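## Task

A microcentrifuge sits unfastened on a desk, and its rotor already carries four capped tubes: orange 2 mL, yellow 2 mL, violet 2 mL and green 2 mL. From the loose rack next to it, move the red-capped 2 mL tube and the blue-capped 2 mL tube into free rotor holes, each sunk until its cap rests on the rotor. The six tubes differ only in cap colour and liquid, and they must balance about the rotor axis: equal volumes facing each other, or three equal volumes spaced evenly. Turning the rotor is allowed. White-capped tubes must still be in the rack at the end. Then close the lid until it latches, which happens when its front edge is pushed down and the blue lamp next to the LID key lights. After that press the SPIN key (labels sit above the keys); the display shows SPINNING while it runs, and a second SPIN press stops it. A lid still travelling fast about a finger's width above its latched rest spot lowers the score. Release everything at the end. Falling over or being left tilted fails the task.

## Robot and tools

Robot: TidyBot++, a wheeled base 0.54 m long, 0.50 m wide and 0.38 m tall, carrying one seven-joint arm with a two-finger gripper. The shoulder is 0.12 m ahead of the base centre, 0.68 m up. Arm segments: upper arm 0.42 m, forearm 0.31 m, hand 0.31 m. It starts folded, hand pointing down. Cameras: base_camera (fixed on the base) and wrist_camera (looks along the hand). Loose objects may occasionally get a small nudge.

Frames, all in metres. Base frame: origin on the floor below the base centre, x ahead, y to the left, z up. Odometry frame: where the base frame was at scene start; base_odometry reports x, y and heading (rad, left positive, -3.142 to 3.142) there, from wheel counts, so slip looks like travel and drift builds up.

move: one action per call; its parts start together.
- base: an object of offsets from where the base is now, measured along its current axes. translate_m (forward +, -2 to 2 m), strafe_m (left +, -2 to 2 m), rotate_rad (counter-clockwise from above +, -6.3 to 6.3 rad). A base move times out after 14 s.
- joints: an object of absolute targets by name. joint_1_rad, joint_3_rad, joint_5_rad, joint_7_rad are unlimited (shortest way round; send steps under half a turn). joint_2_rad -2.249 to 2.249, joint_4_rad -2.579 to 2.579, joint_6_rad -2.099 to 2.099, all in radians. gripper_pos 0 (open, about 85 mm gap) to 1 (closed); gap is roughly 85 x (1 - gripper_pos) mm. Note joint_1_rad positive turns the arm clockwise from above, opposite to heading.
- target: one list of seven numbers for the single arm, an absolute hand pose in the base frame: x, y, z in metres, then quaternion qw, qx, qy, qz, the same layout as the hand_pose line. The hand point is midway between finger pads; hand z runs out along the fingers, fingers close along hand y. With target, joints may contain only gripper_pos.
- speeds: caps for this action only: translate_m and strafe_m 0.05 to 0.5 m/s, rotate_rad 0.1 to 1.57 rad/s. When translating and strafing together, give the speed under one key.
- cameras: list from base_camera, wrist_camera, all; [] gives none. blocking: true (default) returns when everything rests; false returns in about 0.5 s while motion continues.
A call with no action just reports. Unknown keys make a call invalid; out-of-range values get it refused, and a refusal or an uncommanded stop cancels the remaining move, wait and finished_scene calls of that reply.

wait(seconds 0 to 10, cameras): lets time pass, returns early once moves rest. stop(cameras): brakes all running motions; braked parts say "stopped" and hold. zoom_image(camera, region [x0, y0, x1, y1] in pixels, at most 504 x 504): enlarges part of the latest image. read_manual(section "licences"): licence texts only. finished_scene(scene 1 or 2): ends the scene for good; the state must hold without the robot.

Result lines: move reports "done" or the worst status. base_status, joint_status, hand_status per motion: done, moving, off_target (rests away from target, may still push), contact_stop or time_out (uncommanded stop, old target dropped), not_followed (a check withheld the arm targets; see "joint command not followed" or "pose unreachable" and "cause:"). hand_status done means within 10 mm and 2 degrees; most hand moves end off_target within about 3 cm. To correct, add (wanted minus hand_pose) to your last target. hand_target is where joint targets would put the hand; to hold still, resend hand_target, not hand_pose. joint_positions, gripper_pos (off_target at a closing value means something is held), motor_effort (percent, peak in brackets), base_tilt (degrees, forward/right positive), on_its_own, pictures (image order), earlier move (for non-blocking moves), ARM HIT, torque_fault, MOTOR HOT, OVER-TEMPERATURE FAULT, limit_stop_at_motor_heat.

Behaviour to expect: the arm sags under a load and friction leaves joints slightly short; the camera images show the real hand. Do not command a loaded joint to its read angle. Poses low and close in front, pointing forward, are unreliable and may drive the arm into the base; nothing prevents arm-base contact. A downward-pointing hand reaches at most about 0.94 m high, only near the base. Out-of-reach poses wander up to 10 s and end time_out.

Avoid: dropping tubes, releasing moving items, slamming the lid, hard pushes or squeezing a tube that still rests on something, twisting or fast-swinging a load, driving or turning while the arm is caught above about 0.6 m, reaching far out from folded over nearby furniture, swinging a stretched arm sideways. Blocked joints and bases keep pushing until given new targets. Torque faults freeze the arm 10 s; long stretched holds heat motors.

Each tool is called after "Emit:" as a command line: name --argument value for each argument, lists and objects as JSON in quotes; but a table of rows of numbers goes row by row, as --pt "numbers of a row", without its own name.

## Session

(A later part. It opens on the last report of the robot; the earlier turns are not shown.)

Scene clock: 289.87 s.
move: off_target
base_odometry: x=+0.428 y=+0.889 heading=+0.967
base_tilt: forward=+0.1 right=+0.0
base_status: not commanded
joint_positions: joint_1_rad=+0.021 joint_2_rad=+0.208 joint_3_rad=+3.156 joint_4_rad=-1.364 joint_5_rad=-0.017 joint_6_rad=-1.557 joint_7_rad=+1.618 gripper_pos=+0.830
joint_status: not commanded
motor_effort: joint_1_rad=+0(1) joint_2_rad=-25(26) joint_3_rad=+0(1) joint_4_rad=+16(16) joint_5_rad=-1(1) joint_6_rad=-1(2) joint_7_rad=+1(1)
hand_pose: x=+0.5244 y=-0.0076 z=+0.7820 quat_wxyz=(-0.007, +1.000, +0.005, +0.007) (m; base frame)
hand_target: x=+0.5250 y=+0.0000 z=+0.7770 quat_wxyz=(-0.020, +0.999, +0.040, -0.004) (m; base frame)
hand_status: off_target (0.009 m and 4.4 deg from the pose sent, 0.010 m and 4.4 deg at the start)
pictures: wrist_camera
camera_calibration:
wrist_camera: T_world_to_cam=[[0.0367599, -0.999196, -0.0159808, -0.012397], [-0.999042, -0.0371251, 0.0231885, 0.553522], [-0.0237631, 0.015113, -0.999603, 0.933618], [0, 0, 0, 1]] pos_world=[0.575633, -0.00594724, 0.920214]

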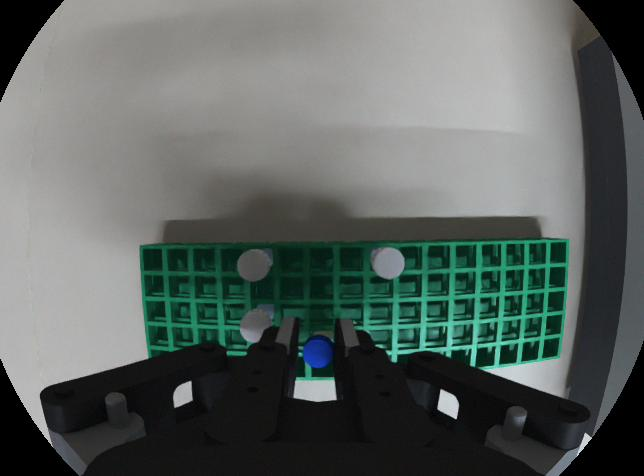

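Emit:
move --base '{"translate_m":-0.007}' --speeds '{"translate_m":0.1}' --target '[0.526, 0.0, 0.765, -0.02, 1, 0.04, -0.004]' --cameras '["wrist_camera"]'

Emit:
zoom_image --camera "wrist_camera" --region '[230, 230, 400, 400]'

Scene clock: 293.53 s.
move: off_target
base_odometry: x=+0.424 y=+0.884 heading=+0.967
base_tilt: forward=+0.1 right=+0.0
base_status: done
joint_positions: joint_1_rad=+0.021 joint_2_rad=+0.213 joint_3_rad=+3.156 joint_4_rad=-1.386 joint_5_rad=-0.017 joint_6_rad=-1.550 joint_7_rad=+1.618 gripper_pos=+0.830
joint_status: not commanded
motor_effort: joint_1_rad=+0(1) joint_2_rad=-25(29) joint_3_rad=+0(1) joint_4_rad=+15(17) joint_5_rad=-1(1) joint_6_rad=-1(1) joint_7_rad=+1(1)
hand_pose: x=+0.5200 y=-0.0075 z=+0.7730 quat_wxyz=(-0.007, +1.000, +0.005, -0.003) (m; base frame)
hand_target: x=+0.5260 y=+0.0000 z=+0.7650 quat_wxyz=(-0.020, +0.999, +0.040, -0.004) (m; base frame)
hand_status: off_target (0.012 m and 4.2 deg from the pose sent, 0.019 m and 4.4 deg at the start)
pictures: wrist_camera
camera_calibration:
wrist_camera: T_world_to_cam=[[0.0362592, -0.999191, -0.0173968, -0.0108836], [-0.998355, -0.0369915, 0.0437989, 0.533087], [-0.044407, 0.0157801, -0.998889, 0.934689], [0, 0, 0, 1]] pos_world=[0.574112, -0.00590455, 0.910113]

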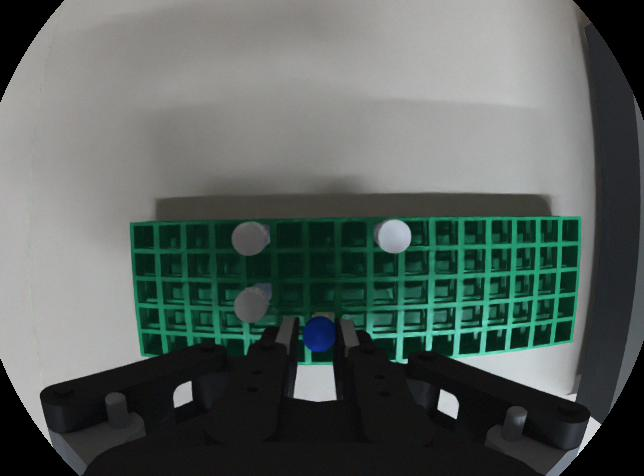

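Scaled by 2.965.

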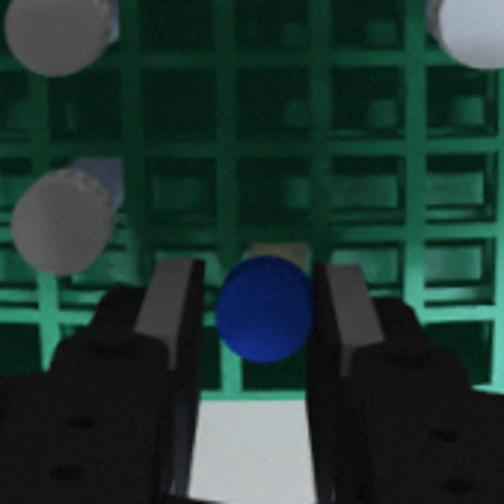

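Emit:
move --base '{"translate_m":0.003,"strafe_m":-0.001}' --speeds '{"translate_m":0.1}' --target '[0.526, 0.0, 0.759, -0.02, 1, 0.04, -0.004]' --cameras '["wrist_camera"]'

Emit:
zoom_image --camera "wrist_camera" --region '[230, 230, 400, 400]'

Scene clock: 296.87 s.
move: off_target
base_odometry: x=+0.427 y=+0.886 heading=+0.967
base_tilt: forward=+0.1 right=+0.0
base_status: done
joint_positions: joint_1_rad=+0.021 joint_2_rad=+0.215 joint_3_rad=+3.156 joint_4_rad=-1.398 joint_5_rad=-0.017 joint_6_rad=-1.539 joint_7_rad=+1.618 gripper_pos=+0.830
joint_status: not commanded
motor_effort: joint_1_rad=+0(2) joint_2_rad=-24(30) joint_3_rad=+1(3) joint_4_rad=+14(17) joint_5_rad=-1(2) joint_6_rad=-1(1) joint_7_rad=+1(1)
hand_pose: x=+0.5198 y=-0.0075 z=+0.7685 quat_wxyz=(-0.007, +1.000, +0.005, -0.005) (m; base frame)
hand_target: x=+0.5260 y=+0.0000 z=+0.7590 quat_wxyz=(-0.020, +0.999, +0.040, -0.004) (m; base frame)
hand_status: off_target (0.014 m and 4.3 deg from the pose sent, 0.017 m and 4.2 deg at the start)
pictures: wrist_camera
camera_calibration:
wrist_camera: T_world_to_cam=[[0.0360545, -0.999196, -0.017537, -0.0107536], [-0.998251, -0.0368321, 0.046249, 0.53112], [-0.0468578, 0.0158388, -0.998776, 0.93138], [0, 0, 0, 1]] pos_world=[0.574221, -0.0059346, 0.905488]

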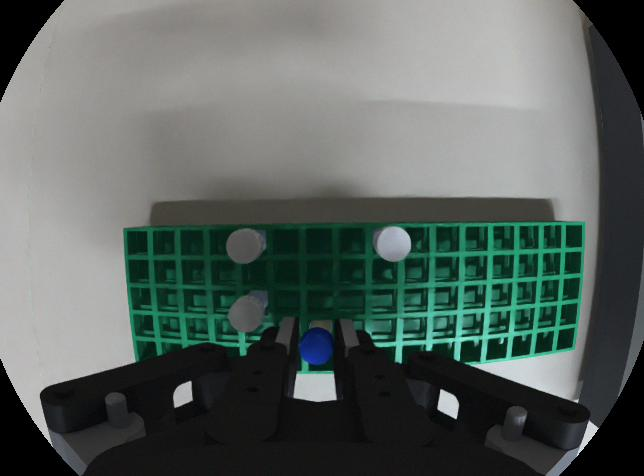

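Scaled by 2.965.

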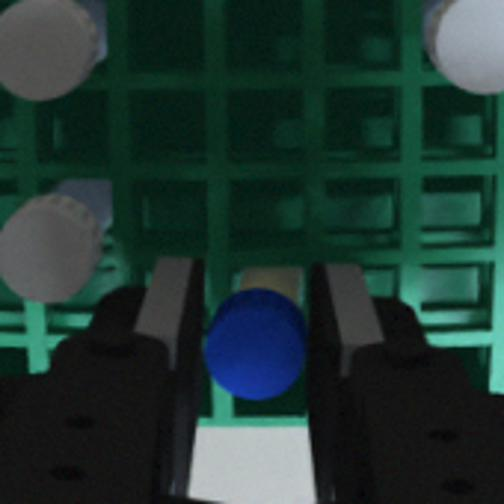

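Emit:
move --joints '{"gripper_pos":0.9}' --cameras '[]'

Emit:
move --joints '{"gripper_pos":0.96}' --cameras '["wrist_camera"]'

Emit:
zoom_image --camera "wrist_camera" --region '[230, 230, 400, 400]'

Scene clock: 299.33 s.
move: done
base_odometry: x=+0.427 y=+0.886 heading=+0.967
base_tilt: forward=+0.1 right=+0.0
base_status: not commanded
joint_positions: joint_1_rad=+0.021 joint_2_rad=+0.214 joint_3_rad=+3.156 joint_4_rad=-1.398 joint_5_rad=-0.017 joint_6_rad=-1.539 joint_7_rad=+1.618 gripper_pos=+0.890
joint_status: all done
motor_effort: joint_1_rad=+1(1) joint_2_rad=-23(23) joint_3_rad=+0(1) joint_4_rad=+14(14) joint_5_rad=-1(2) joint_6_rad=+0(1) joint_7_rad=+1(1)
hand_pose: x=+0.5198 y=-0.0075 z=+0.7685 quat_wxyz=(-0.007, +1.000, +0.005, -0.005) (m; base frame)
hand_target: x=+0.5260 y=+0.0000 z=+0.7590 quat_wxyz=(-0.020, +0.999, +0.040, -0.004) (m; base frame)
hand_status: not commanded
pictures: none
No camera images: "cameras" was empty.

Scene clock: 299.80 s.
move: off_target
base_odometry: x=+0.427 y=+0.886 heading=+0.967
base_tilt: forward=+0.1 right=+0.0
base_status: not commanded
joint_positions: joint_1_rad=+0.021 joint_2_rad=+0.214 joint_3_rad=+3.156 joint_4_rad=-1.398 joint_5_rad=-0.017 joint_6_rad=-1.539 joint_7_rad=+1.618 gripper_pos=+0.914
joint_status: gripper_pos off_target (ended at +0.914, target +0.960)
motor_effort: joint_1_rad=+0(1) joint_2_rad=-22(23) joint_3_rad=+0(1) joint_4_rad=+14(14) joint_5_rad=-1(2) joint_6_rad=+1(1) joint_7_rad=+1(1)
hand_pose: x=+0.5198 y=-0.0075 z=+0.7687 quat_wxyz=(-0.007, +1.000, +0.005, -0.004) (m; base frame)
hand_target: x=+0.5260 y=+0.0000 z=+0.7590 quat_wxyz=(-0.020, +0.999, +0.040, -0.004) (m; base frame)
hand_status: not commanded
pictures: wrist_camera
camera_calibration:
wrist_camera: T_world_to_cam=[[0.0360647, -0.999196, -0.0175032, -0.0107815], [-0.998276, -0.0368319, 0.0456923, 0.531552], [-0.0463002, 0.0158252, -0.998802, 0.931323], [0, 0, 0, 1]] pos_world=[0.574145, -0.00593315, 0.905731]

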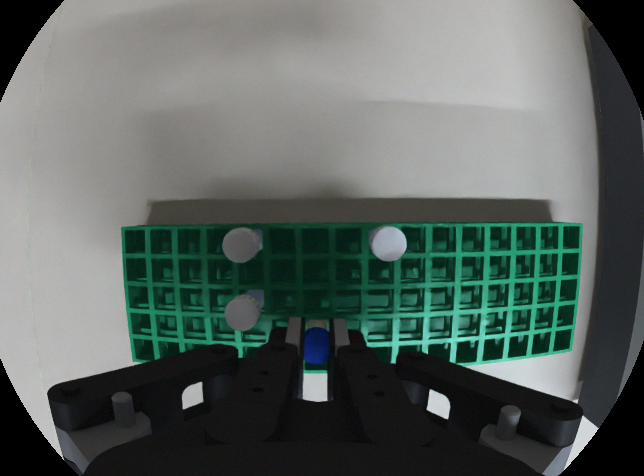

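Scaled by 2.965.

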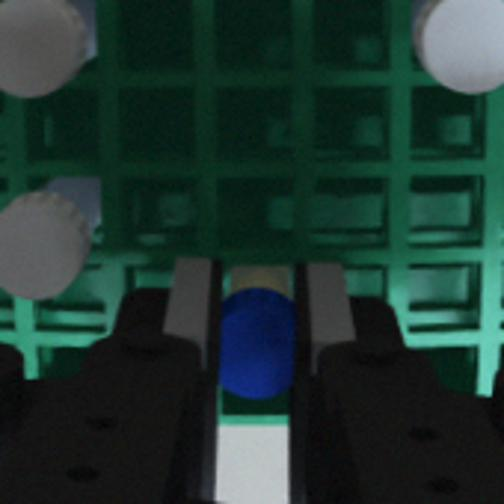

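Emit:
move --target '[0.524, 0.0, 0.80, -0.02, 1, 0.04, -0.004]' --cameras '["wrist_camera"]'

Emit:
move --target '[0.517, 0.0, 0.89, -0.02, 1, 0.04, -0.004]' --cameras '["wrist_camera"]'

Scene clock: 302.93 s.
move: off_target
base_odometry: x=+0.427 y=+0.886 heading=+0.967
base_tilt: forward=+0.1 right=+0.0
base_status: not commanded
joint_positions: joint_1_rad=+0.021 joint_2_rad=+0.217 joint_3_rad=+3.156 joint_4_rad=-1.296 joint_5_rad=-0.017 joint_6_rad=-1.606 joint_7_rad=+1.618 gripper_pos=+0.914
joint_status: not commanded
motor_effort: joint_1_rad=+1(1) joint_2_rad=-26(27) joint_3_rad=+1(1) joint_4_rad=+16(18) joint_5_rad=-1(1) joint_6_rad=+0(1) joint_7_rad=+1(1)
hand_pose: x=+0.5306 y=-0.0078 z=+0.7996 quat_wxyz=(-0.006, +1.000, +0.006, +0.011) (m; base frame)
hand_target: x=+0.5240 y=+0.0000 z=+0.8000 quat_wxyz=(-0.020, +0.999, +0.040, -0.004) (m; base frame)
hand_status: off_target (0.010 m and 4.6 deg from the pose sent, 0.032 m and 4.3 deg at the start)
pictures: wrist_camera
camera_calibration:
wrist_camera: T_world_to_cam=[[0.0378271, -0.999169, -0.0151595, -0.0137224], [-0.999173, -0.0380448, 0.0143371, 0.56649], [-0.0149019, 0.0146046, -0.999782, 0.946838], [0, 0, 0, 1]] pos_world=[0.58065, -0.00598728, 0.938302]

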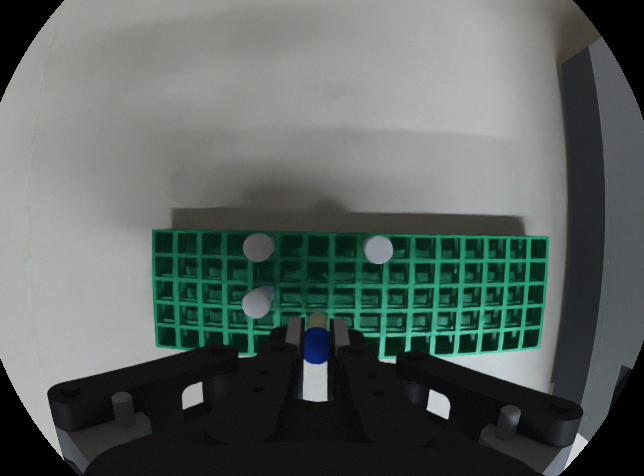

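Scene clock: 304.57 s.
move: off_target
base_odometry: x=+0.427 y=+0.886 heading=+0.967
base_tilt: forward=+0.1 right=+0.0
base_status: not commanded
joint_positions: joint_1_rad=+0.021 joint_2_rad=+0.232 joint_3_rad=+3.156 joint_4_rad=-0.961 joint_5_rad=-0.017 joint_6_rad=-1.906 joint_7_rad=+1.618 gripper_pos=+0.914
joint_status: not commanded
motor_effort: joint_1_rad=+1(1) joint_2_rad=-25(27) joint_3_rad=+0(1) joint_4_rad=+14(17) joint_5_rad=-1(1) joint_6_rad=+0(1) joint_7_rad=+1(1)
hand_pose: x=+0.5211 y=-0.0074 z=+0.8963 quat_wxyz=(-0.005, +1.000, +0.009, +0.021) (m; base frame)
hand_target: x=+0.5170 y=+0.0000 z=+0.8900 quat_wxyz=(-0.020, +0.999, +0.040, -0.004) (m; base frame)
hand_status: off_target (0.010 m and 4.9 deg from the pose sent, 0.092 m and 4.6 deg at the start)
pictures: wrist_camera
camera_calibration:
wrist_camera: T_world_to_cam=[[0.0431262, -0.998993, -0.0123385, -0.0167622], [-0.999057, -0.0430601, -0.00556615, 0.573354], [0.00502924, 0.0125669, -0.999908, 1.03303], [0, 0, 0, 1]] pos_world=[0.568341, -0.00503854, 1.03592]

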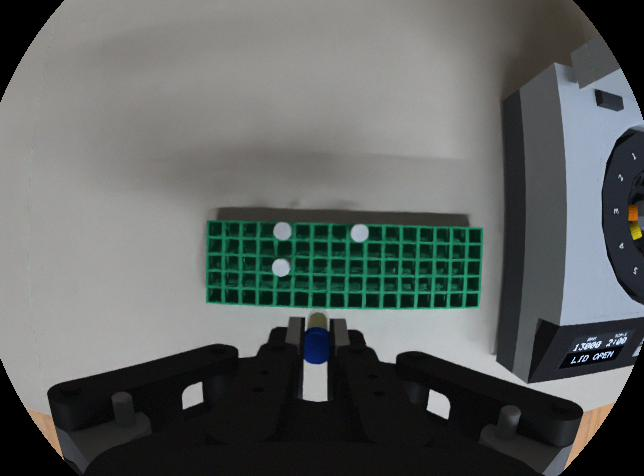

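Emit:
move --base '{"translate_m":0.069,"strafe_m":-0.294}' --speeds '{"translate_m":0.3}' --cameras '[]'

Emit:
move --target '[0.519, 0.0, 0.87, -0.02, 1, 0.04, -0.004]' --cameras '["wrist_camera"]'

Emit:
zoom_image --camera "wrist_camera" --region '[230, 180, 400, 350]'

Scene clock: 317.07 s.
move: done
base_odometry: x=+0.708 y=+0.775 heading=+0.967
base_tilt: forward=+0.1 right=+0.0
base_status: done
joint_positions: joint_1_rad=+0.020 joint_2_rad=+0.239 joint_3_rad=+3.159 joint_4_rad=-0.959 joint_5_rad=-0.017 joint_6_rad=-1.912 joint_7_rad=+1.618 gripper_pos=+0.914
joint_status: not commanded
motor_effort: joint_1_rad=+0(3) joint_2_rad=-25(28) joint_3_rad=+1(2) joint_4_rad=+14(16) joint_5_rad=-1(2) joint_6_rad=+0(1) joint_7_rad=+1(1)
hand_pose: x=+0.5212 y=-0.0079 z=+0.8940 quat_wxyz=(-0.005, +1.000, +0.008, +0.016) (m; base frame)
hand_target: x=+0.5170 y=+0.0000 z=+0.8900 quat_wxyz=(-0.020, +0.999, +0.040, -0.004) (m; base frame)
hand_status: not commanded
pictures: none
No camera images: "cameras" was empty.

Scene clock: 317.93 s.
move: off_target
base_odometry: x=+0.708 y=+0.775 heading=+0.967
base_tilt: forward=+0.2 right=+0.0
base_status: not commanded
joint_positions: joint_1_rad=+0.020 joint_2_rad=+0.239 joint_3_rad=+3.159 joint_4_rad=-1.024 joint_5_rad=-0.017 joint_6_rad=-1.898 joint_7_rad=+1.618 gripper_pos=+0.914
joint_status: not commanded
motor_effort: joint_1_rad=+0(1) joint_2_rad=-25(27) joint_3_rad=+0(1) joint_4_rad=+15(16) joint_5_rad=-1(1) joint_6_rad=-1(1) joint_7_rad=+1(1)
hand_pose: x=+0.5124 y=-0.0076 z=+0.8747 quat_wxyz=(-0.007, +1.000, +0.007, -0.009) (m; base frame)
hand_target: x=+0.5190 y=+0.0000 z=+0.8700 quat_wxyz=(-0.020, +0.999, +0.040, -0.004) (m; base frame)
hand_status: off_target (0.011 m and 4.1 deg from the pose sent, 0.025 m and 4.7 deg at the start)
pictures: wrist_camera
camera_calibration:
wrist_camera: T_world_to_cam=[[0.0400581, -0.999056, -0.0168012, -0.0113957], [-0.997627, -0.0409317, 0.0553584, 0.510513], [-0.0559938, 0.0145438, -0.998325, 1.04144], [0, 0, 0, 1]] pos_world=[0.568073, -0.00563531, 1.01125]

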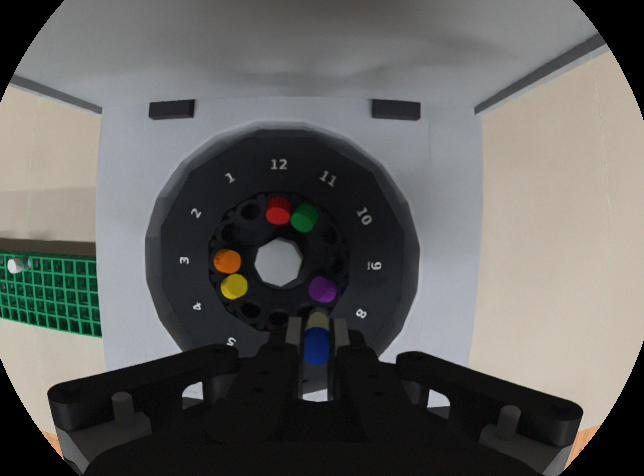

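Scaled by 2.965.

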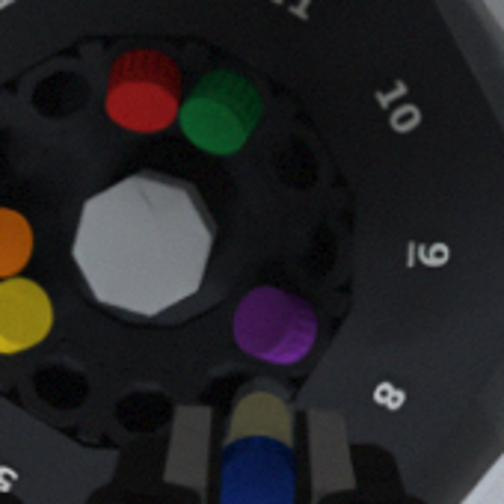

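Emit:
move --cameras '["wrist_camera"]'

Scene clock: 333.87 s.
base_odometry: x=+0.708 y=+0.775 heading=+0.967
base_tilt: forward=+0.1 right=+0.0
base_status: not commanded
joint_positions: joint_1_rad=+0.020 joint_2_rad=+0.239 joint_3_rad=+3.159 joint_4_rad=-1.024 joint_5_rad=-0.017 joint_6_rad=-1.898 joint_7_rad=+1.618 gripper_pos=+0.914
joint_status: not commanded
motor_effort: joint_1_rad=+0(1) joint_2_rad=-25(27) joint_3_rad=+1(1) joint_4_rad=+15(16) joint_5_rad=-1(1) joint_6_rad=+0(1) joint_7_rad=+1(1)
hand_pose: x=+0.5124 y=-0.0076 z=+0.8747 quat_wxyz=(-0.007, +1.000, +0.007, -0.009) (m; base frame)
hand_target: x=+0.5190 y=+0.0000 z=+0.8700 quat_wxyz=(-0.020, +0.999, +0.040, -0.004) (m; base frame)
hand_status: off_target (0.011 m and 4.1 deg from the pose sent, 0.025 m and 4.7 deg at the start)
pictures: wrist_camera
camera_calibration:
wrist_camera: T_world_to_cam=[[0.0400581, -0.999056, -0.0168012, -0.0113957], [-0.997627, -0.0409317, 0.0553584, 0.510513], [-0.0559938, 0.0145438, -0.998325, 1.04144], [0, 0, 0, 1]] pos_world=[0.568073, -0.00563531, 1.01125]

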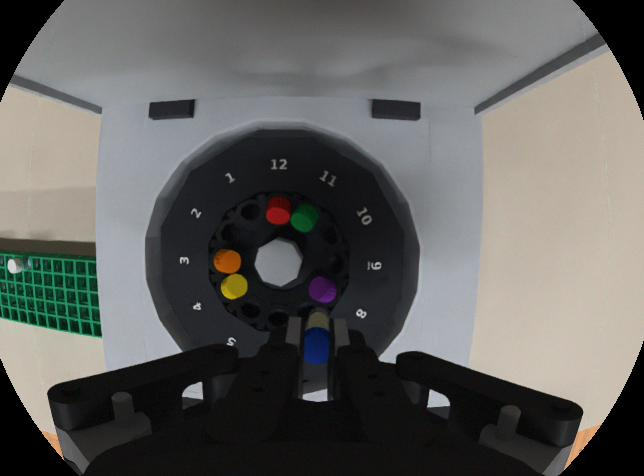

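Emit:
move --base '{"translate_m":0.004,"strafe_m":0.006}' --cameras '["wrist_camera"]'

Emit:
zoom_image --camera "wrist_camera" --region '[200, 180, 380, 340]'

Emit:
move --target '[0.519, 0.0, 0.860, -0.02, 1, 0.04, -0.004]' --cameras '["wrist_camera"]'

Emit:
zoom_image --camera "wrist_camera" --region '[200, 180, 380, 340]'

Scene clock: 339.87 s.
move: done
base_odometry: x=+0.705 y=+0.782 heading=+0.966
base_tilt: forward=+0.1 right=+0.0
base_status: done
joint_positions: joint_1_rad=+0.020 joint_2_rad=+0.238 joint_3_rad=+3.160 joint_4_rad=-1.024 joint_5_rad=-0.018 joint_6_rad=-1.898 joint_7_rad=+1.618 gripper_pos=+0.914
joint_status: not commanded
motor_effort: joint_1_rad=+1(3) joint_2_rad=-25(28) joint_3_rad=+0(2) joint_4_rad=+16(16) joint_5_rad=-1(2) joint_6_rad=+0(2) joint_7_rad=+1(1)
hand_pose: x=+0.5123 y=-0.0074 z=+0.8749 quat_wxyz=(-0.007, +1.000, +0.007, -0.009) (m; base frame)
hand_target: x=+0.5190 y=+0.0000 z=+0.8700 quat_wxyz=(-0.020, +0.999, +0.040, -0.004) (m; base frame)
hand_status: not commanded
pictures: wrist_camera
camera_calibration:
wrist_camera: T_world_to_cam=[[0.0402318, -0.999044, -0.0171135, -0.0110481], [-0.997644, -0.0411162, 0.0549211, 0.510793], [-0.0555722, 0.0148636, -0.998344, 1.04141], [0, 0, 0, 1]] pos_world=[0.567907, -0.00551474, 1.01144]

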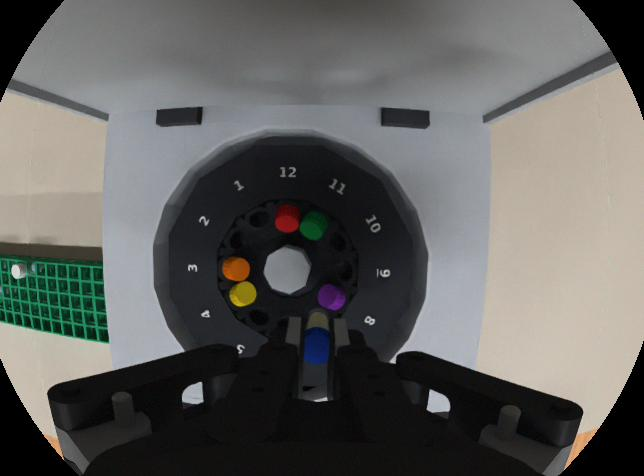

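Scaled by 2.800.

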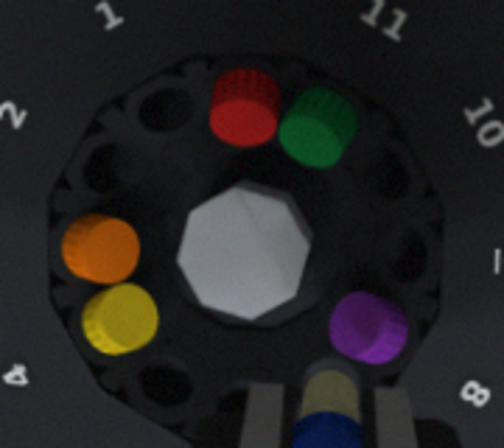

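Scene clock: 340.57 s.
move: off_target
base_odometry: x=+0.705 y=+0.782 heading=+0.966
base_tilt: forward=+0.1 right=+0.0
base_status: not commanded
joint_positions: joint_1_rad=+0.020 joint_2_rad=+0.237 joint_3_rad=+3.160 joint_4_rad=-1.066 joint_5_rad=-0.018 joint_6_rad=-1.873 joint_7_rad=+1.618 gripper_pos=+0.914
joint_status: not commanded
motor_effort: joint_1_rad=+0(1) joint_2_rad=-25(27) joint_3_rad=+1(1) joint_4_rad=+15(16) joint_5_rad=-1(1) joint_6_rad=-1(2) joint_7_rad=+1(1)
hand_pose: x=+0.5104 y=-0.0074 z=+0.8629 quat_wxyz=(-0.007, +1.000, +0.007, -0.017) (m; base frame)
hand_target: x=+0.5190 y=+0.0000 z=+0.8600 quat_wxyz=(-0.020, +0.999, +0.040, -0.004) (m; base frame)
hand_status: off_target (0.012 m and 4.3 deg from the pose sent, 0.018 m and 4.1 deg at the start)
pictures: wrist_camera
camera_calibration:
wrist_camera: T_world_to_cam=[[0.0394514, -0.99905, -0.0185116, -0.00952145], [-0.996645, -0.0406724, 0.0710234, 0.495225], [-0.0717088, 0.0156475, -0.997303, 1.03662], [0, 0, 0, 1]] pos_world=[0.568274, -0.00559096, 0.998476]

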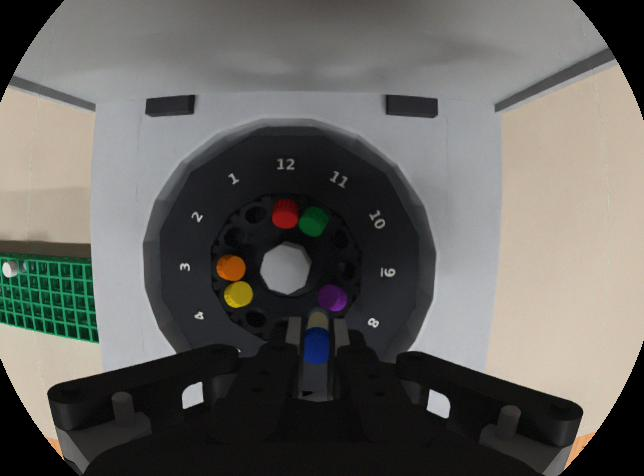

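Scaled by 2.800.

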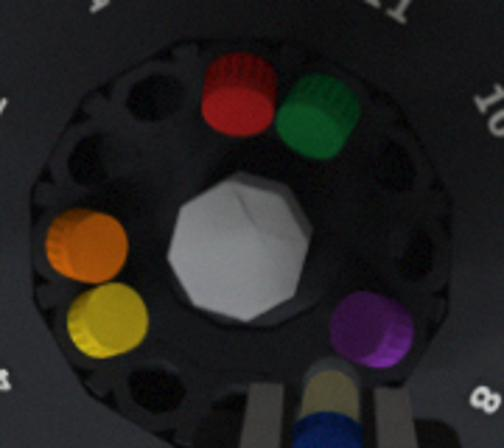

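Emit:
move --target '[0.519, 0.0, 0.857, -0.02, 1, 0.04, -0.004]' --cameras '[]'

Emit:
move --base '{"translate_m":0.005,"strafe_m":-0.005}' --cameras '["wrist_camera"]'

Emit:
zoom_image --camera "wrist_camera" --region '[200, 180, 380, 340]'

Scene clock: 346.47 s.
move: off_target
base_odometry: x=+0.705 y=+0.782 heading=+0.966
base_tilt: forward=+0.1 right=+0.0
base_status: not commanded
joint_positions: joint_1_rad=+0.020 joint_2_rad=+0.237 joint_3_rad=+3.160 joint_4_rad=-1.077 joint_5_rad=-0.018 joint_6_rad=-1.865 joint_7_rad=+1.618 gripper_pos=+0.914
joint_status: not commanded
motor_effort: joint_1_rad=+0(1) joint_2_rad=-25(26) joint_3_rad=+0(1) joint_4_rad=+15(16) joint_5_rad=-1(1) joint_6_rad=-1(1) joint_7_rad=+1(1)
hand_pose: x=+0.5105 y=-0.0074 z=+0.8595 quat_wxyz=(-0.007, +1.000, +0.007, -0.018) (m; base frame)
hand_target: x=+0.5190 y=+0.0000 z=+0.8570 quat_wxyz=(-0.020, +0.999, +0.040, -0.004) (m; base frame)
hand_status: off_target (0.012 m and 4.4 deg from the pose sent, 0.013 m and 4.3 deg at the start)
pictures: none
No camera images: "cameras" was empty.

Scene clock: 347.10 s.
move: done
base_odometry: x=+0.713 y=+0.783 heading=+0.966
base_tilt: forward=+0.2 right=+0.0
base_status: done
joint_positions: joint_1_rad=+0.020 joint_2_rad=+0.235 joint_3_rad=+3.160 joint_4_rad=-1.077 joint_5_rad=-0.018 joint_6_rad=-1.862 joint_7_rad=+1.618 gripper_pos=+0.914
joint_status: not commanded
motor_effort: joint_1_rad=+0(3) joint_2_rad=-25(28) joint_3_rad=+1(2) joint_4_rad=+16(16) joint_5_rad=+0(2) joint_6_rad=+0(2) joint_7_rad=+1(1)
hand_pose: x=+0.5110 y=-0.0075 z=+0.8602 quat_wxyz=(-0.007, +1.000, +0.007, -0.016) (m; base frame)
hand_target: x=+0.5190 y=+0.0000 z=+0.8570 quat_wxyz=(-0.020, +0.999, +0.040, -0.004) (m; base frame)
hand_status: not commanded
pictures: wrist_camera
camera_calibration:
wrist_camera: T_world_to_cam=[[0.0389219, -0.999069, -0.0186132, -0.00934536], [-0.996807, -0.0401199, 0.0690316, 0.497786], [-0.069714, 0.0158669, -0.997441, 1.03308], [0, 0, 0, 1]] pos_world=[0.568581, -0.00575728, 0.995896]

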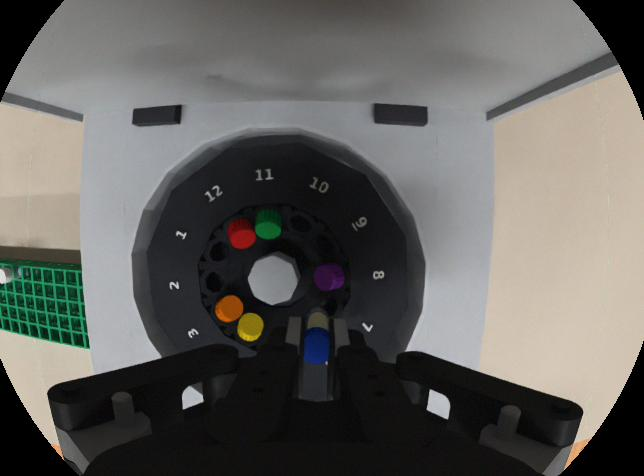

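Scaled by 2.800.

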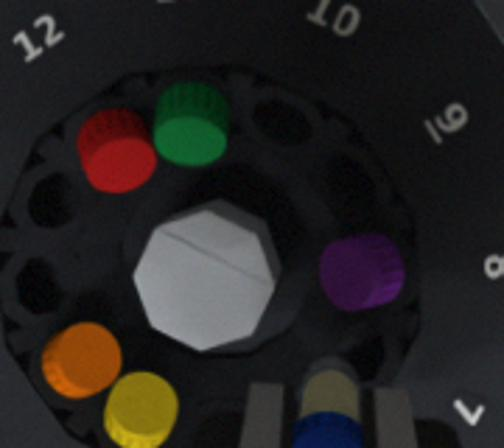

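Emit:
move --target '[0.519, 0.0, 0.89, -0.02, 1, 0.04, -0.004]' --cameras '[]'

Emit:
move --base '{"translate_m":0.0125,"strafe_m":0.050}' --cameras '["wrist_camera"]'

Emit:
zoom_image --camera "wrist_camera" --region '[240, 180, 420, 340]'

Scene clock: 351.43 s.
move: off_target
base_odometry: x=+0.713 y=+0.783 heading=+0.966
base_tilt: forward=+0.1 right=+0.0
base_status: not commanded
joint_positions: joint_1_rad=+0.020 joint_2_rad=+0.239 joint_3_rad=+3.160 joint_4_rad=-0.952 joint_5_rad=-0.018 joint_6_rad=-1.914 joint_7_rad=+1.618 gripper_pos=+0.914
joint_status: not commanded
motor_effort: joint_1_rad=+0(1) joint_2_rad=-25(26) joint_3_rad=+1(1) joint_4_rad=+15(17) joint_5_rad=-1(1) joint_6_rad=+0(2) joint_7_rad=+1(1)
hand_pose: x=+0.5220 y=-0.0078 z=+0.8962 quat_wxyz=(-0.005, +1.000, +0.008, +0.019) (m; base frame)
hand_target: x=+0.5190 y=+0.0000 z=+0.8900 quat_wxyz=(-0.020, +0.999, +0.040, -0.004) (m; base frame)
hand_status: off_target (0.010 m and 4.8 deg from the pose sent, 0.032 m and 4.3 deg at the start)
pictures: none
No camera images: "cameras" was empty.

Scene clock: 352.37 s.
move: done
base_odometry: x=+0.679 y=+0.822 heading=+0.966
base_tilt: forward=+0.1 right=+0.0
base_status: done
joint_positions: joint_1_rad=+0.018 joint_2_rad=+0.244 joint_3_rad=+3.161 joint_4_rad=-0.952 joint_5_rad=-0.020 joint_6_rad=-1.915 joint_7_rad=+1.618 gripper_pos=+0.914
joint_status: not commanded
motor_effort: joint_1_rad=+0(4) joint_2_rad=-25(27) joint_3_rad=+0(2) joint_4_rad=+15(16) joint_5_rad=-1(2) joint_6_rad=-1(1) joint_7_rad=+1(1)
hand_pose: x=+0.5231 y=-0.0067 z=+0.8942 quat_wxyz=(-0.006, +1.000, +0.009, +0.016) (m; base frame)
hand_target: x=+0.5190 y=+0.0000 z=+0.8900 quat_wxyz=(-0.020, +0.999, +0.040, -0.004) (m; base frame)
hand_status: not commanded
pictures: wrist_camera
camera_calibration:
wrist_camera: T_world_to_cam=[[0.0431598, -0.998962, -0.0145536, -0.0142888], [-0.999052, -0.0432387, 0.00514677, 0.565735], [-0.0057707, 0.0143177, -0.999881, 1.03659], [0, 0, 0, 1]] pos_world=[0.571797, -0.00465392, 1.03334]

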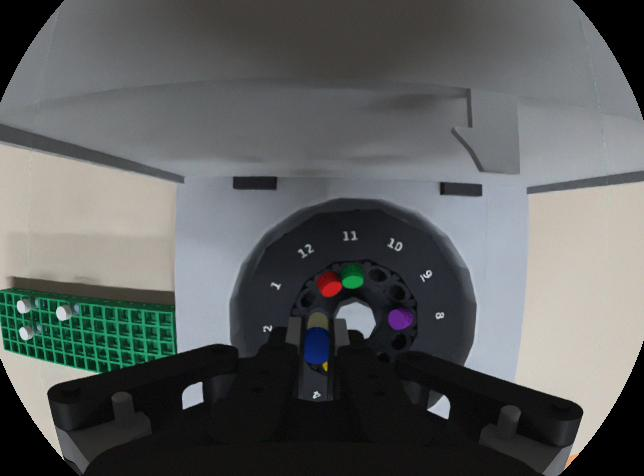

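Scaled by 2.800.

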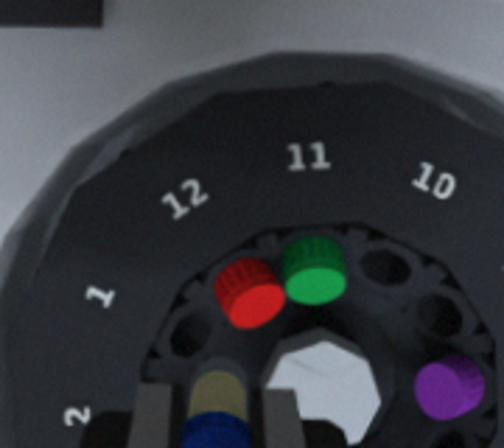

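Emit:
move --target '[0.519, 0.0, 0.857, -0.02, 1, 0.04, -0.004]' --cameras '["wrist_camera"]'

Emit:
zoom_image --camera "wrist_camera" --region '[240, 180, 420, 340]'

Scene clock: 356.80 s.
move: off_target
base_odometry: x=+0.679 y=+0.822 heading=+0.966
base_tilt: forward=+0.1 right=+0.0
base_status: not commanded
joint_positions: joint_1_rad=+0.018 joint_2_rad=+0.242 joint_3_rad=+3.161 joint_4_rad=-1.077 joint_5_rad=-0.020 joint_6_rad=-1.864 joint_7_rad=+1.618 gripper_pos=+0.914
joint_status: not commanded
motor_effort: joint_1_rad=+0(1) joint_2_rad=-26(27) joint_3_rad=+1(1) joint_4_rad=+16(16) joint_5_rad=+0(1) joint_6_rad=+0(2) joint_7_rad=+1(2)
hand_pose: x=+0.5117 y=-0.0064 z=+0.8576 quat_wxyz=(-0.008, +1.000, +0.008, -0.021) (m; base frame)
hand_target: x=+0.5190 y=+0.0000 z=+0.8570 quat_wxyz=(-0.020, +0.999, +0.040, -0.004) (m; base frame)
hand_status: off_target (0.010 m and 4.4 deg from the pose sent, 0.038 m and 4.5 deg at the start)
pictures: wrist_camera
camera_calibration:
wrist_camera: T_world_to_cam=[[0.0405843, -0.998963, -0.0206364, -0.00746055], [-0.996066, -0.0420776, 0.0779827, 0.490604], [-0.0787702, 0.0173904, -0.996741, 1.03455], [0, 0, 0, 1]] pos_world=[0.570469, -0.00480068, 0.99277]

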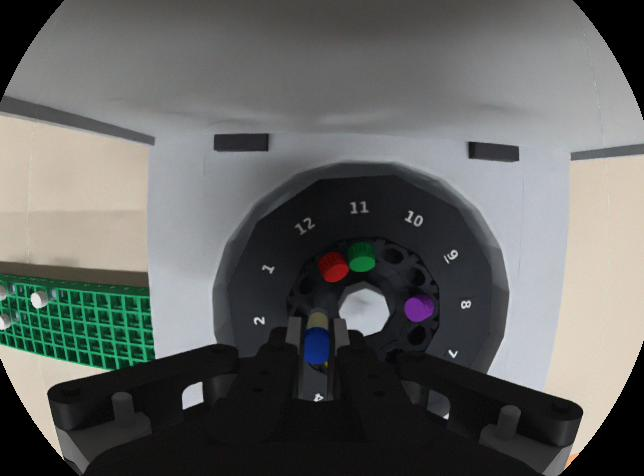

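Scaled by 2.800.

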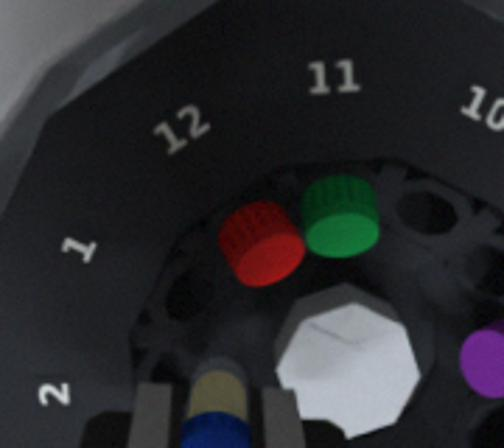

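Emit:
move --base '{"translate_m":0,"strafe_m":0.0036}' --speeds '{"strafe_m":0.05}' --cameras '[]'

Emit:
move --base '{"translate_m":-0.006,"strafe_m":0.0}' --speeds '{"translate_m":0.05}' --cameras '[]'

Emit:
move --base '{"translate_m":-0.0087,"strafe_m":-0.004}' --speeds '{"translate_m":0.05}' --cameras '["wrist_camera"]'

Emit:
zoom_image --camera "wrist_camera" --region '[240, 180, 420, 340]'

Scene clock: 362.43 s.
move: done
base_odometry: x=+0.676 y=+0.824 heading=+0.966
base_tilt: forward=+0.1 right=+0.0
base_status: done
joint_positions: joint_1_rad=+0.018 joint_2_rad=+0.241 joint_3_rad=+3.161 joint_4_rad=-1.077 joint_5_rad=-0.020 joint_6_rad=-1.864 joint_7_rad=+1.618 gripper_pos=+0.914
joint_status: not commanded
motor_effort: joint_1_rad=+1(4) joint_2_rad=-26(28) joint_3_rad=+0(3) joint_4_rad=+14(16) joint_5_rad=-1(2) joint_6_rad=+0(2) joint_7_rad=+1(2)
hand_pose: x=+0.5115 y=-0.0064 z=+0.8580 quat_wxyz=(-0.008, +1.000, +0.008, -0.020) (m; base frame)
hand_target: x=+0.5190 y=+0.0000 z=+0.8570 quat_wxyz=(-0.020, +0.999, +0.040, -0.004) (m; base frame)
hand_status: not commanded
pictures: none
No camera images: "cameras" was empty.

Scene clock: 363.03 s.
move: done
base_odometry: x=+0.673 y=+0.819 heading=+0.965
base_tilt: forward=+0.1 right=+0.0
base_status: done
joint_positions: joint_1_rad=+0.018 joint_2_rad=+0.236 joint_3_rad=+3.161 joint_4_rad=-1.077 joint_5_rad=-0.020 joint_6_rad=-1.862 joint_7_rad=+1.618 gripper_pos=+0.914
joint_status: not commanded
motor_effort: joint_1_rad=+1(1) joint_2_rad=-25(30) joint_3_rad=+1(1) joint_4_rad=+14(16) joint_5_rad=-1(1) joint_6_rad=-1(2) joint_7_rad=+1(1)
hand_pose: x=+0.5114 y=-0.0064 z=+0.8598 quat_wxyz=(-0.008, +1.000, +0.008, -0.016) (m; base frame)
hand_target: x=+0.5190 y=+0.0000 z=+0.8570 quat_wxyz=(-0.020, +0.999, +0.040, -0.004) (m; base frame)
hand_status: not commanded
pictures: none
No camera images: "cameras" was empty.

Scene clock: 363.63 s.
move: done
base_odometry: x=+0.671 y=+0.810 heading=+0.965
base_tilt: forward=+0.1 right=+0.0
base_status: done
joint_positions: joint_1_rad=+0.018 joint_2_rad=+0.233 joint_3_rad=+3.161 joint_4_rad=-1.077 joint_5_rad=-0.020 joint_6_rad=-1.860 joint_7_rad=+1.618 gripper_pos=+0.914
joint_status: not commanded
motor_effort: joint_1_rad=+0(2) joint_2_rad=-25(30) joint_3_rad=+0(1) joint_4_rad=+16(16) joint_5_rad=-1(1) joint_6_rad=-1(2) joint_7_rad=+1(1)
hand_pose: x=+0.5112 y=-0.0064 z=+0.8612 quat_wxyz=(-0.008, +1.000, +0.008, -0.014) (m; base frame)
hand_target: x=+0.5190 y=+0.0000 z=+0.8570 quat_wxyz=(-0.020, +0.999, +0.040, -0.004) (m; base frame)
hand_status: not commanded
pictures: wrist_camera
camera_calibration:
wrist_camera: T_world_to_cam=[[0.0407723, -0.998968, -0.0199927, -0.00797436], [-0.997028, -0.0419859, 0.0646003, 0.501821], [-0.0653731, 0.0172994, -0.997711, 1.03211], [0, 0, 0, 1]] pos_world=[0.568127, -0.00475158, 0.997171]

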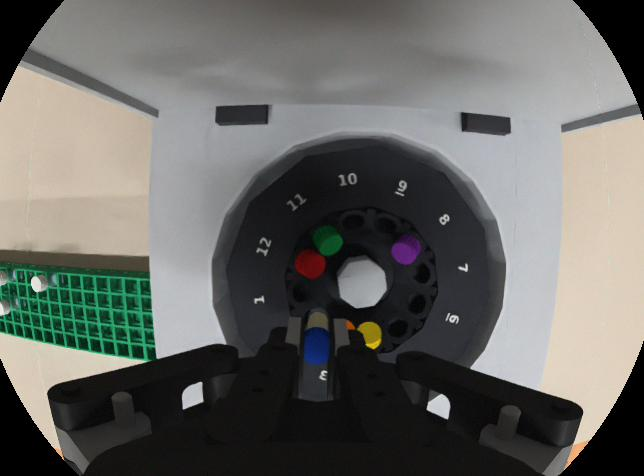

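Scaled by 2.800.

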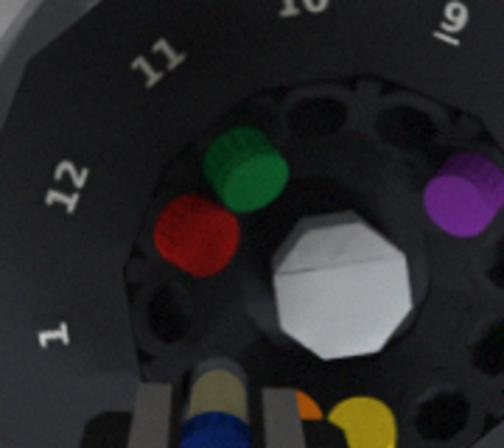

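Emit:
move --base '{"translate_m":-0.0064,"strafe_m":-0.0071}' --speeds '{"translate_m":0.05}' --cameras '[]'

Emit:
move --base '{"translate_m":-0.0036,"strafe_m":-0.0089}' --speeds '{"strafe_m":0.05}' --cameras '["wrist_camera"]'

Emit:
zoom_image --camera "wrist_camera" --region '[240, 180, 420, 340]'

Scene clock: 367.50 s.
move: done
base_odometry: x=+0.673 y=+0.801 heading=+0.965
base_tilt: forward=+0.1 right=+0.0
base_status: done
joint_positions: joint_1_rad=+0.018 joint_2_rad=+0.230 joint_3_rad=+3.161 joint_4_rad=-1.077 joint_5_rad=-0.020 joint_6_rad=-1.859 joint_7_rad=+1.618 gripper_pos=+0.914
joint_status: not commanded
motor_effort: joint_1_rad=+0(3) joint_2_rad=-25(28) joint_3_rad=-1(2) joint_4_rad=+15(16) joint_5_rad=-1(2) joint_6_rad=+0(2) joint_7_rad=+2(2)
hand_pose: x=+0.5111 y=-0.0064 z=+0.8620 quat_wxyz=(-0.008, +1.000, +0.008, -0.012) (m; base frame)
hand_target: x=+0.5190 y=+0.0000 z=+0.8570 quat_wxyz=(-0.020, +0.999, +0.040, -0.004) (m; base frame)
hand_status: not commanded
pictures: none
No camera images: "cameras" was empty.

Scene clock: 368.13 s.
move: done
base_odometry: x=+0.678 y=+0.793 heading=+0.965
base_tilt: forward=+0.1 right=+0.0
base_status: done
joint_positions: joint_1_rad=+0.018 joint_2_rad=+0.229 joint_3_rad=+3.162 joint_4_rad=-1.078 joint_5_rad=-0.020 joint_6_rad=-1.859 joint_7_rad=+1.618 gripper_pos=+0.914
joint_status: not commanded
motor_effort: joint_1_rad=+0(3) joint_2_rad=-25(26) joint_3_rad=+0(3) joint_4_rad=+16(16) joint_5_rad=-1(2) joint_6_rad=-1(1) joint_7_rad=+1(1)
hand_pose: x=+0.5108 y=-0.0064 z=+0.8622 quat_wxyz=(-0.008, +1.000, +0.008, -0.012) (m; base frame)
hand_target: x=+0.5190 y=+0.0000 z=+0.8570 quat_wxyz=(-0.020, +0.999, +0.040, -0.004) (m; base frame)
hand_status: not commanded
pictures: wrist_camera
camera_calibration:
wrist_camera: T_world_to_cam=[[0.0405187, -0.998976, -0.0201293, -0.00768765], [-0.997278, -0.0416755, 0.0608292, 0.504727], [-0.0616058, 0.0176098, -0.997945, 1.03134], [0, 0, 0, 1]] pos_world=[0.567201, -0.00480672, 0.998366]

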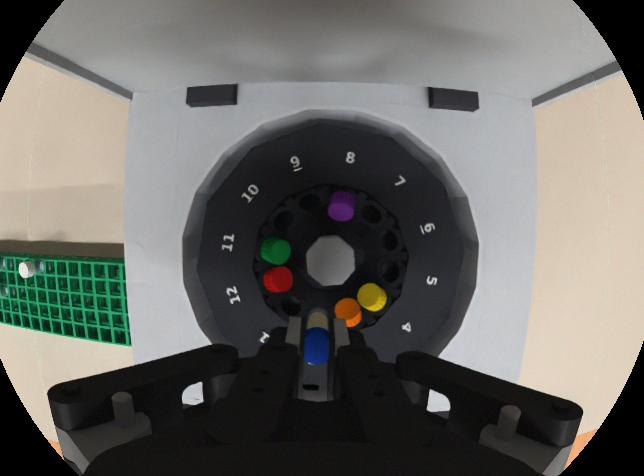

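Scaled by 2.800.

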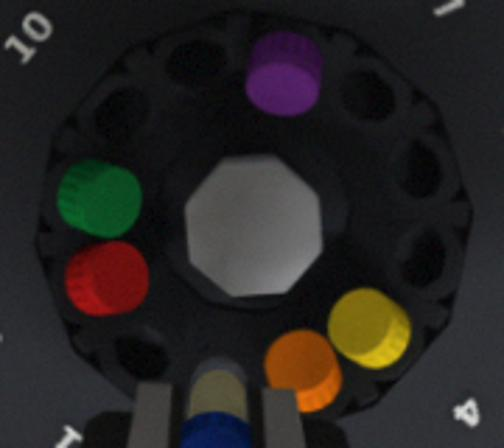

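Emit:
move --base '{"translate_m":0.0,"strafe_m":-0.0105}' --speeds '{"strafe_m":0.05}' --cameras '[]'

Emit:
move --base '{"translate_m":0.002,"strafe_m":-0.006}' --speeds '{"strafe_m":0.05}' --cameras '["wrist_camera"]'

Emit:
zoom_image --camera "wrist_camera" --region '[200, 180, 380, 340]'

Scene clock: 372.27 s.
move: done
base_odometry: x=+0.686 y=+0.786 heading=+0.965
base_tilt: forward=+0.1 right=+0.0
base_status: done
joint_positions: joint_1_rad=+0.018 joint_2_rad=+0.229 joint_3_rad=+3.162 joint_4_rad=-1.078 joint_5_rad=-0.021 joint_6_rad=-1.859 joint_7_rad=+1.618 gripper_pos=+0.914
joint_status: not commanded
motor_effort: joint_1_rad=+0(3) joint_2_rad=-25(27) joint_3_rad=+0(2) joint_4_rad=+15(16) joint_5_rad=-1(2) joint_6_rad=+0(2) joint_7_rad=+1(2)
hand_pose: x=+0.5106 y=-0.0062 z=+0.8622 quat_wxyz=(-0.008, +1.000, +0.008, -0.012) (m; base frame)
hand_target: x=+0.5190 y=+0.0000 z=+0.8570 quat_wxyz=(-0.020, +0.999, +0.040, -0.004) (m; base frame)
hand_status: not commanded
pictures: none
No camera images: "cameras" was empty.

Scene clock: 372.87 s.
move: done
base_odometry: x=+0.692 y=+0.784 heading=+0.965
base_tilt: forward=+0.2 right=+0.0
base_status: done
joint_positions: joint_1_rad=+0.018 joint_2_rad=+0.229 joint_3_rad=+3.162 joint_4_rad=-1.078 joint_5_rad=-0.021 joint_6_rad=-1.859 joint_7_rad=+1.618 gripper_pos=+0.914
joint_status: not commanded
motor_effort: joint_1_rad=+0(2) joint_2_rad=-25(27) joint_3_rad=+1(2) joint_4_rad=+14(16) joint_5_rad=-1(2) joint_6_rad=+0(1) joint_7_rad=+1(1)
hand_pose: x=+0.5106 y=-0.0064 z=+0.8623 quat_wxyz=(-0.008, +1.000, +0.007, -0.012) (m; base frame)
hand_target: x=+0.5190 y=+0.0000 z=+0.8570 quat_wxyz=(-0.020, +0.999, +0.040, -0.004) (m; base frame)
hand_status: not commanded
pictures: wrist_camera
camera_calibration:
wrist_camera: T_world_to_cam=[[0.0402125, -0.998985, -0.020283, -0.00744891], [-0.997311, -0.0413733, 0.0604903, 0.504882], [-0.0612681, 0.017796, -0.997963, 1.03131], [0, 0, 0, 1]] pos_world=[0.567011, -0.00490585, 0.998516]

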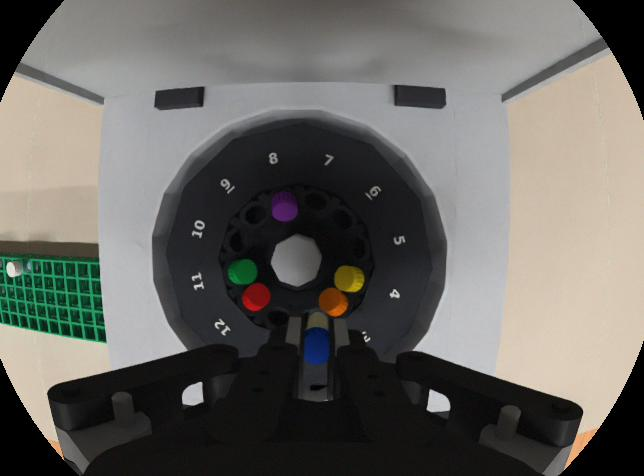

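Scaled by 2.800.

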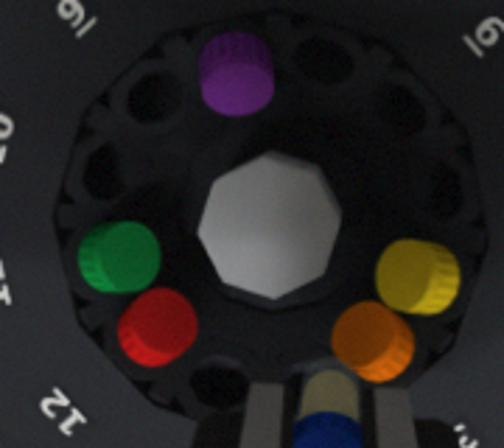

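Emit:
move --base '{"translate_m":0.003,"strafe_m":-0.0062}' --speeds '{"strafe_m":0.05}' --cameras '["wrist_camera"]'

Emit:
zoom_image --camera "wrist_camera" --region '[180, 140, 380, 340]'

Scene clock: 376.23 s.
move: done
base_odometry: x=+0.699 y=+0.783 heading=+0.964
base_tilt: forward=+0.2 right=+0.0
base_status: done
joint_positions: joint_1_rad=+0.018 joint_2_rad=+0.228 joint_3_rad=+3.162 joint_4_rad=-1.079 joint_5_rad=-0.021 joint_6_rad=-1.859 joint_7_rad=+1.618 gripper_pos=+0.914
joint_status: not commanded
motor_effort: joint_1_rad=+0(3) joint_2_rad=-25(27) joint_3_rad=+1(2) joint_4_rad=+15(17) joint_5_rad=-1(2) joint_6_rad=+0(1) joint_7_rad=+1(2)
hand_pose: x=+0.5104 y=-0.0064 z=+0.8625 quat_wxyz=(-0.008, +1.000, +0.007, -0.012) (m; base frame)
hand_target: x=+0.5190 y=+0.0000 z=+0.8570 quat_wxyz=(-0.020, +0.999, +0.040, -0.004) (m; base frame)
hand_status: not commanded
pictures: wrist_camera
camera_calibration:
wrist_camera: T_world_to_cam=[[0.0398885, -0.998985, -0.0209099, -0.00670006], [-0.997351, -0.0410797, 0.0600285, 0.505069], [-0.0608266, 0.0184601, -0.997978, 1.03129], [0, 0, 0, 1]] pos_world=[0.566728, -0.00498284, 0.998742]

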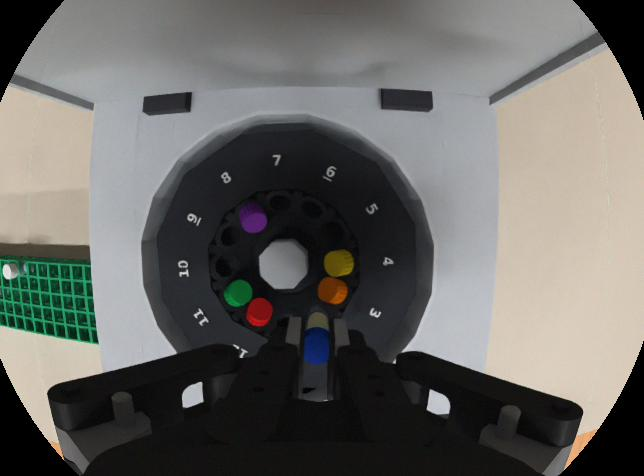

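Scaled by 2.520.

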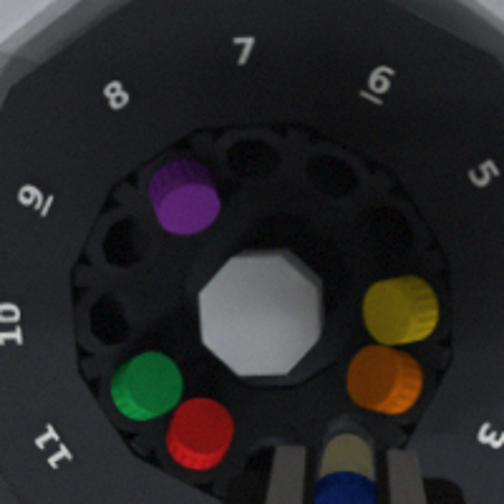

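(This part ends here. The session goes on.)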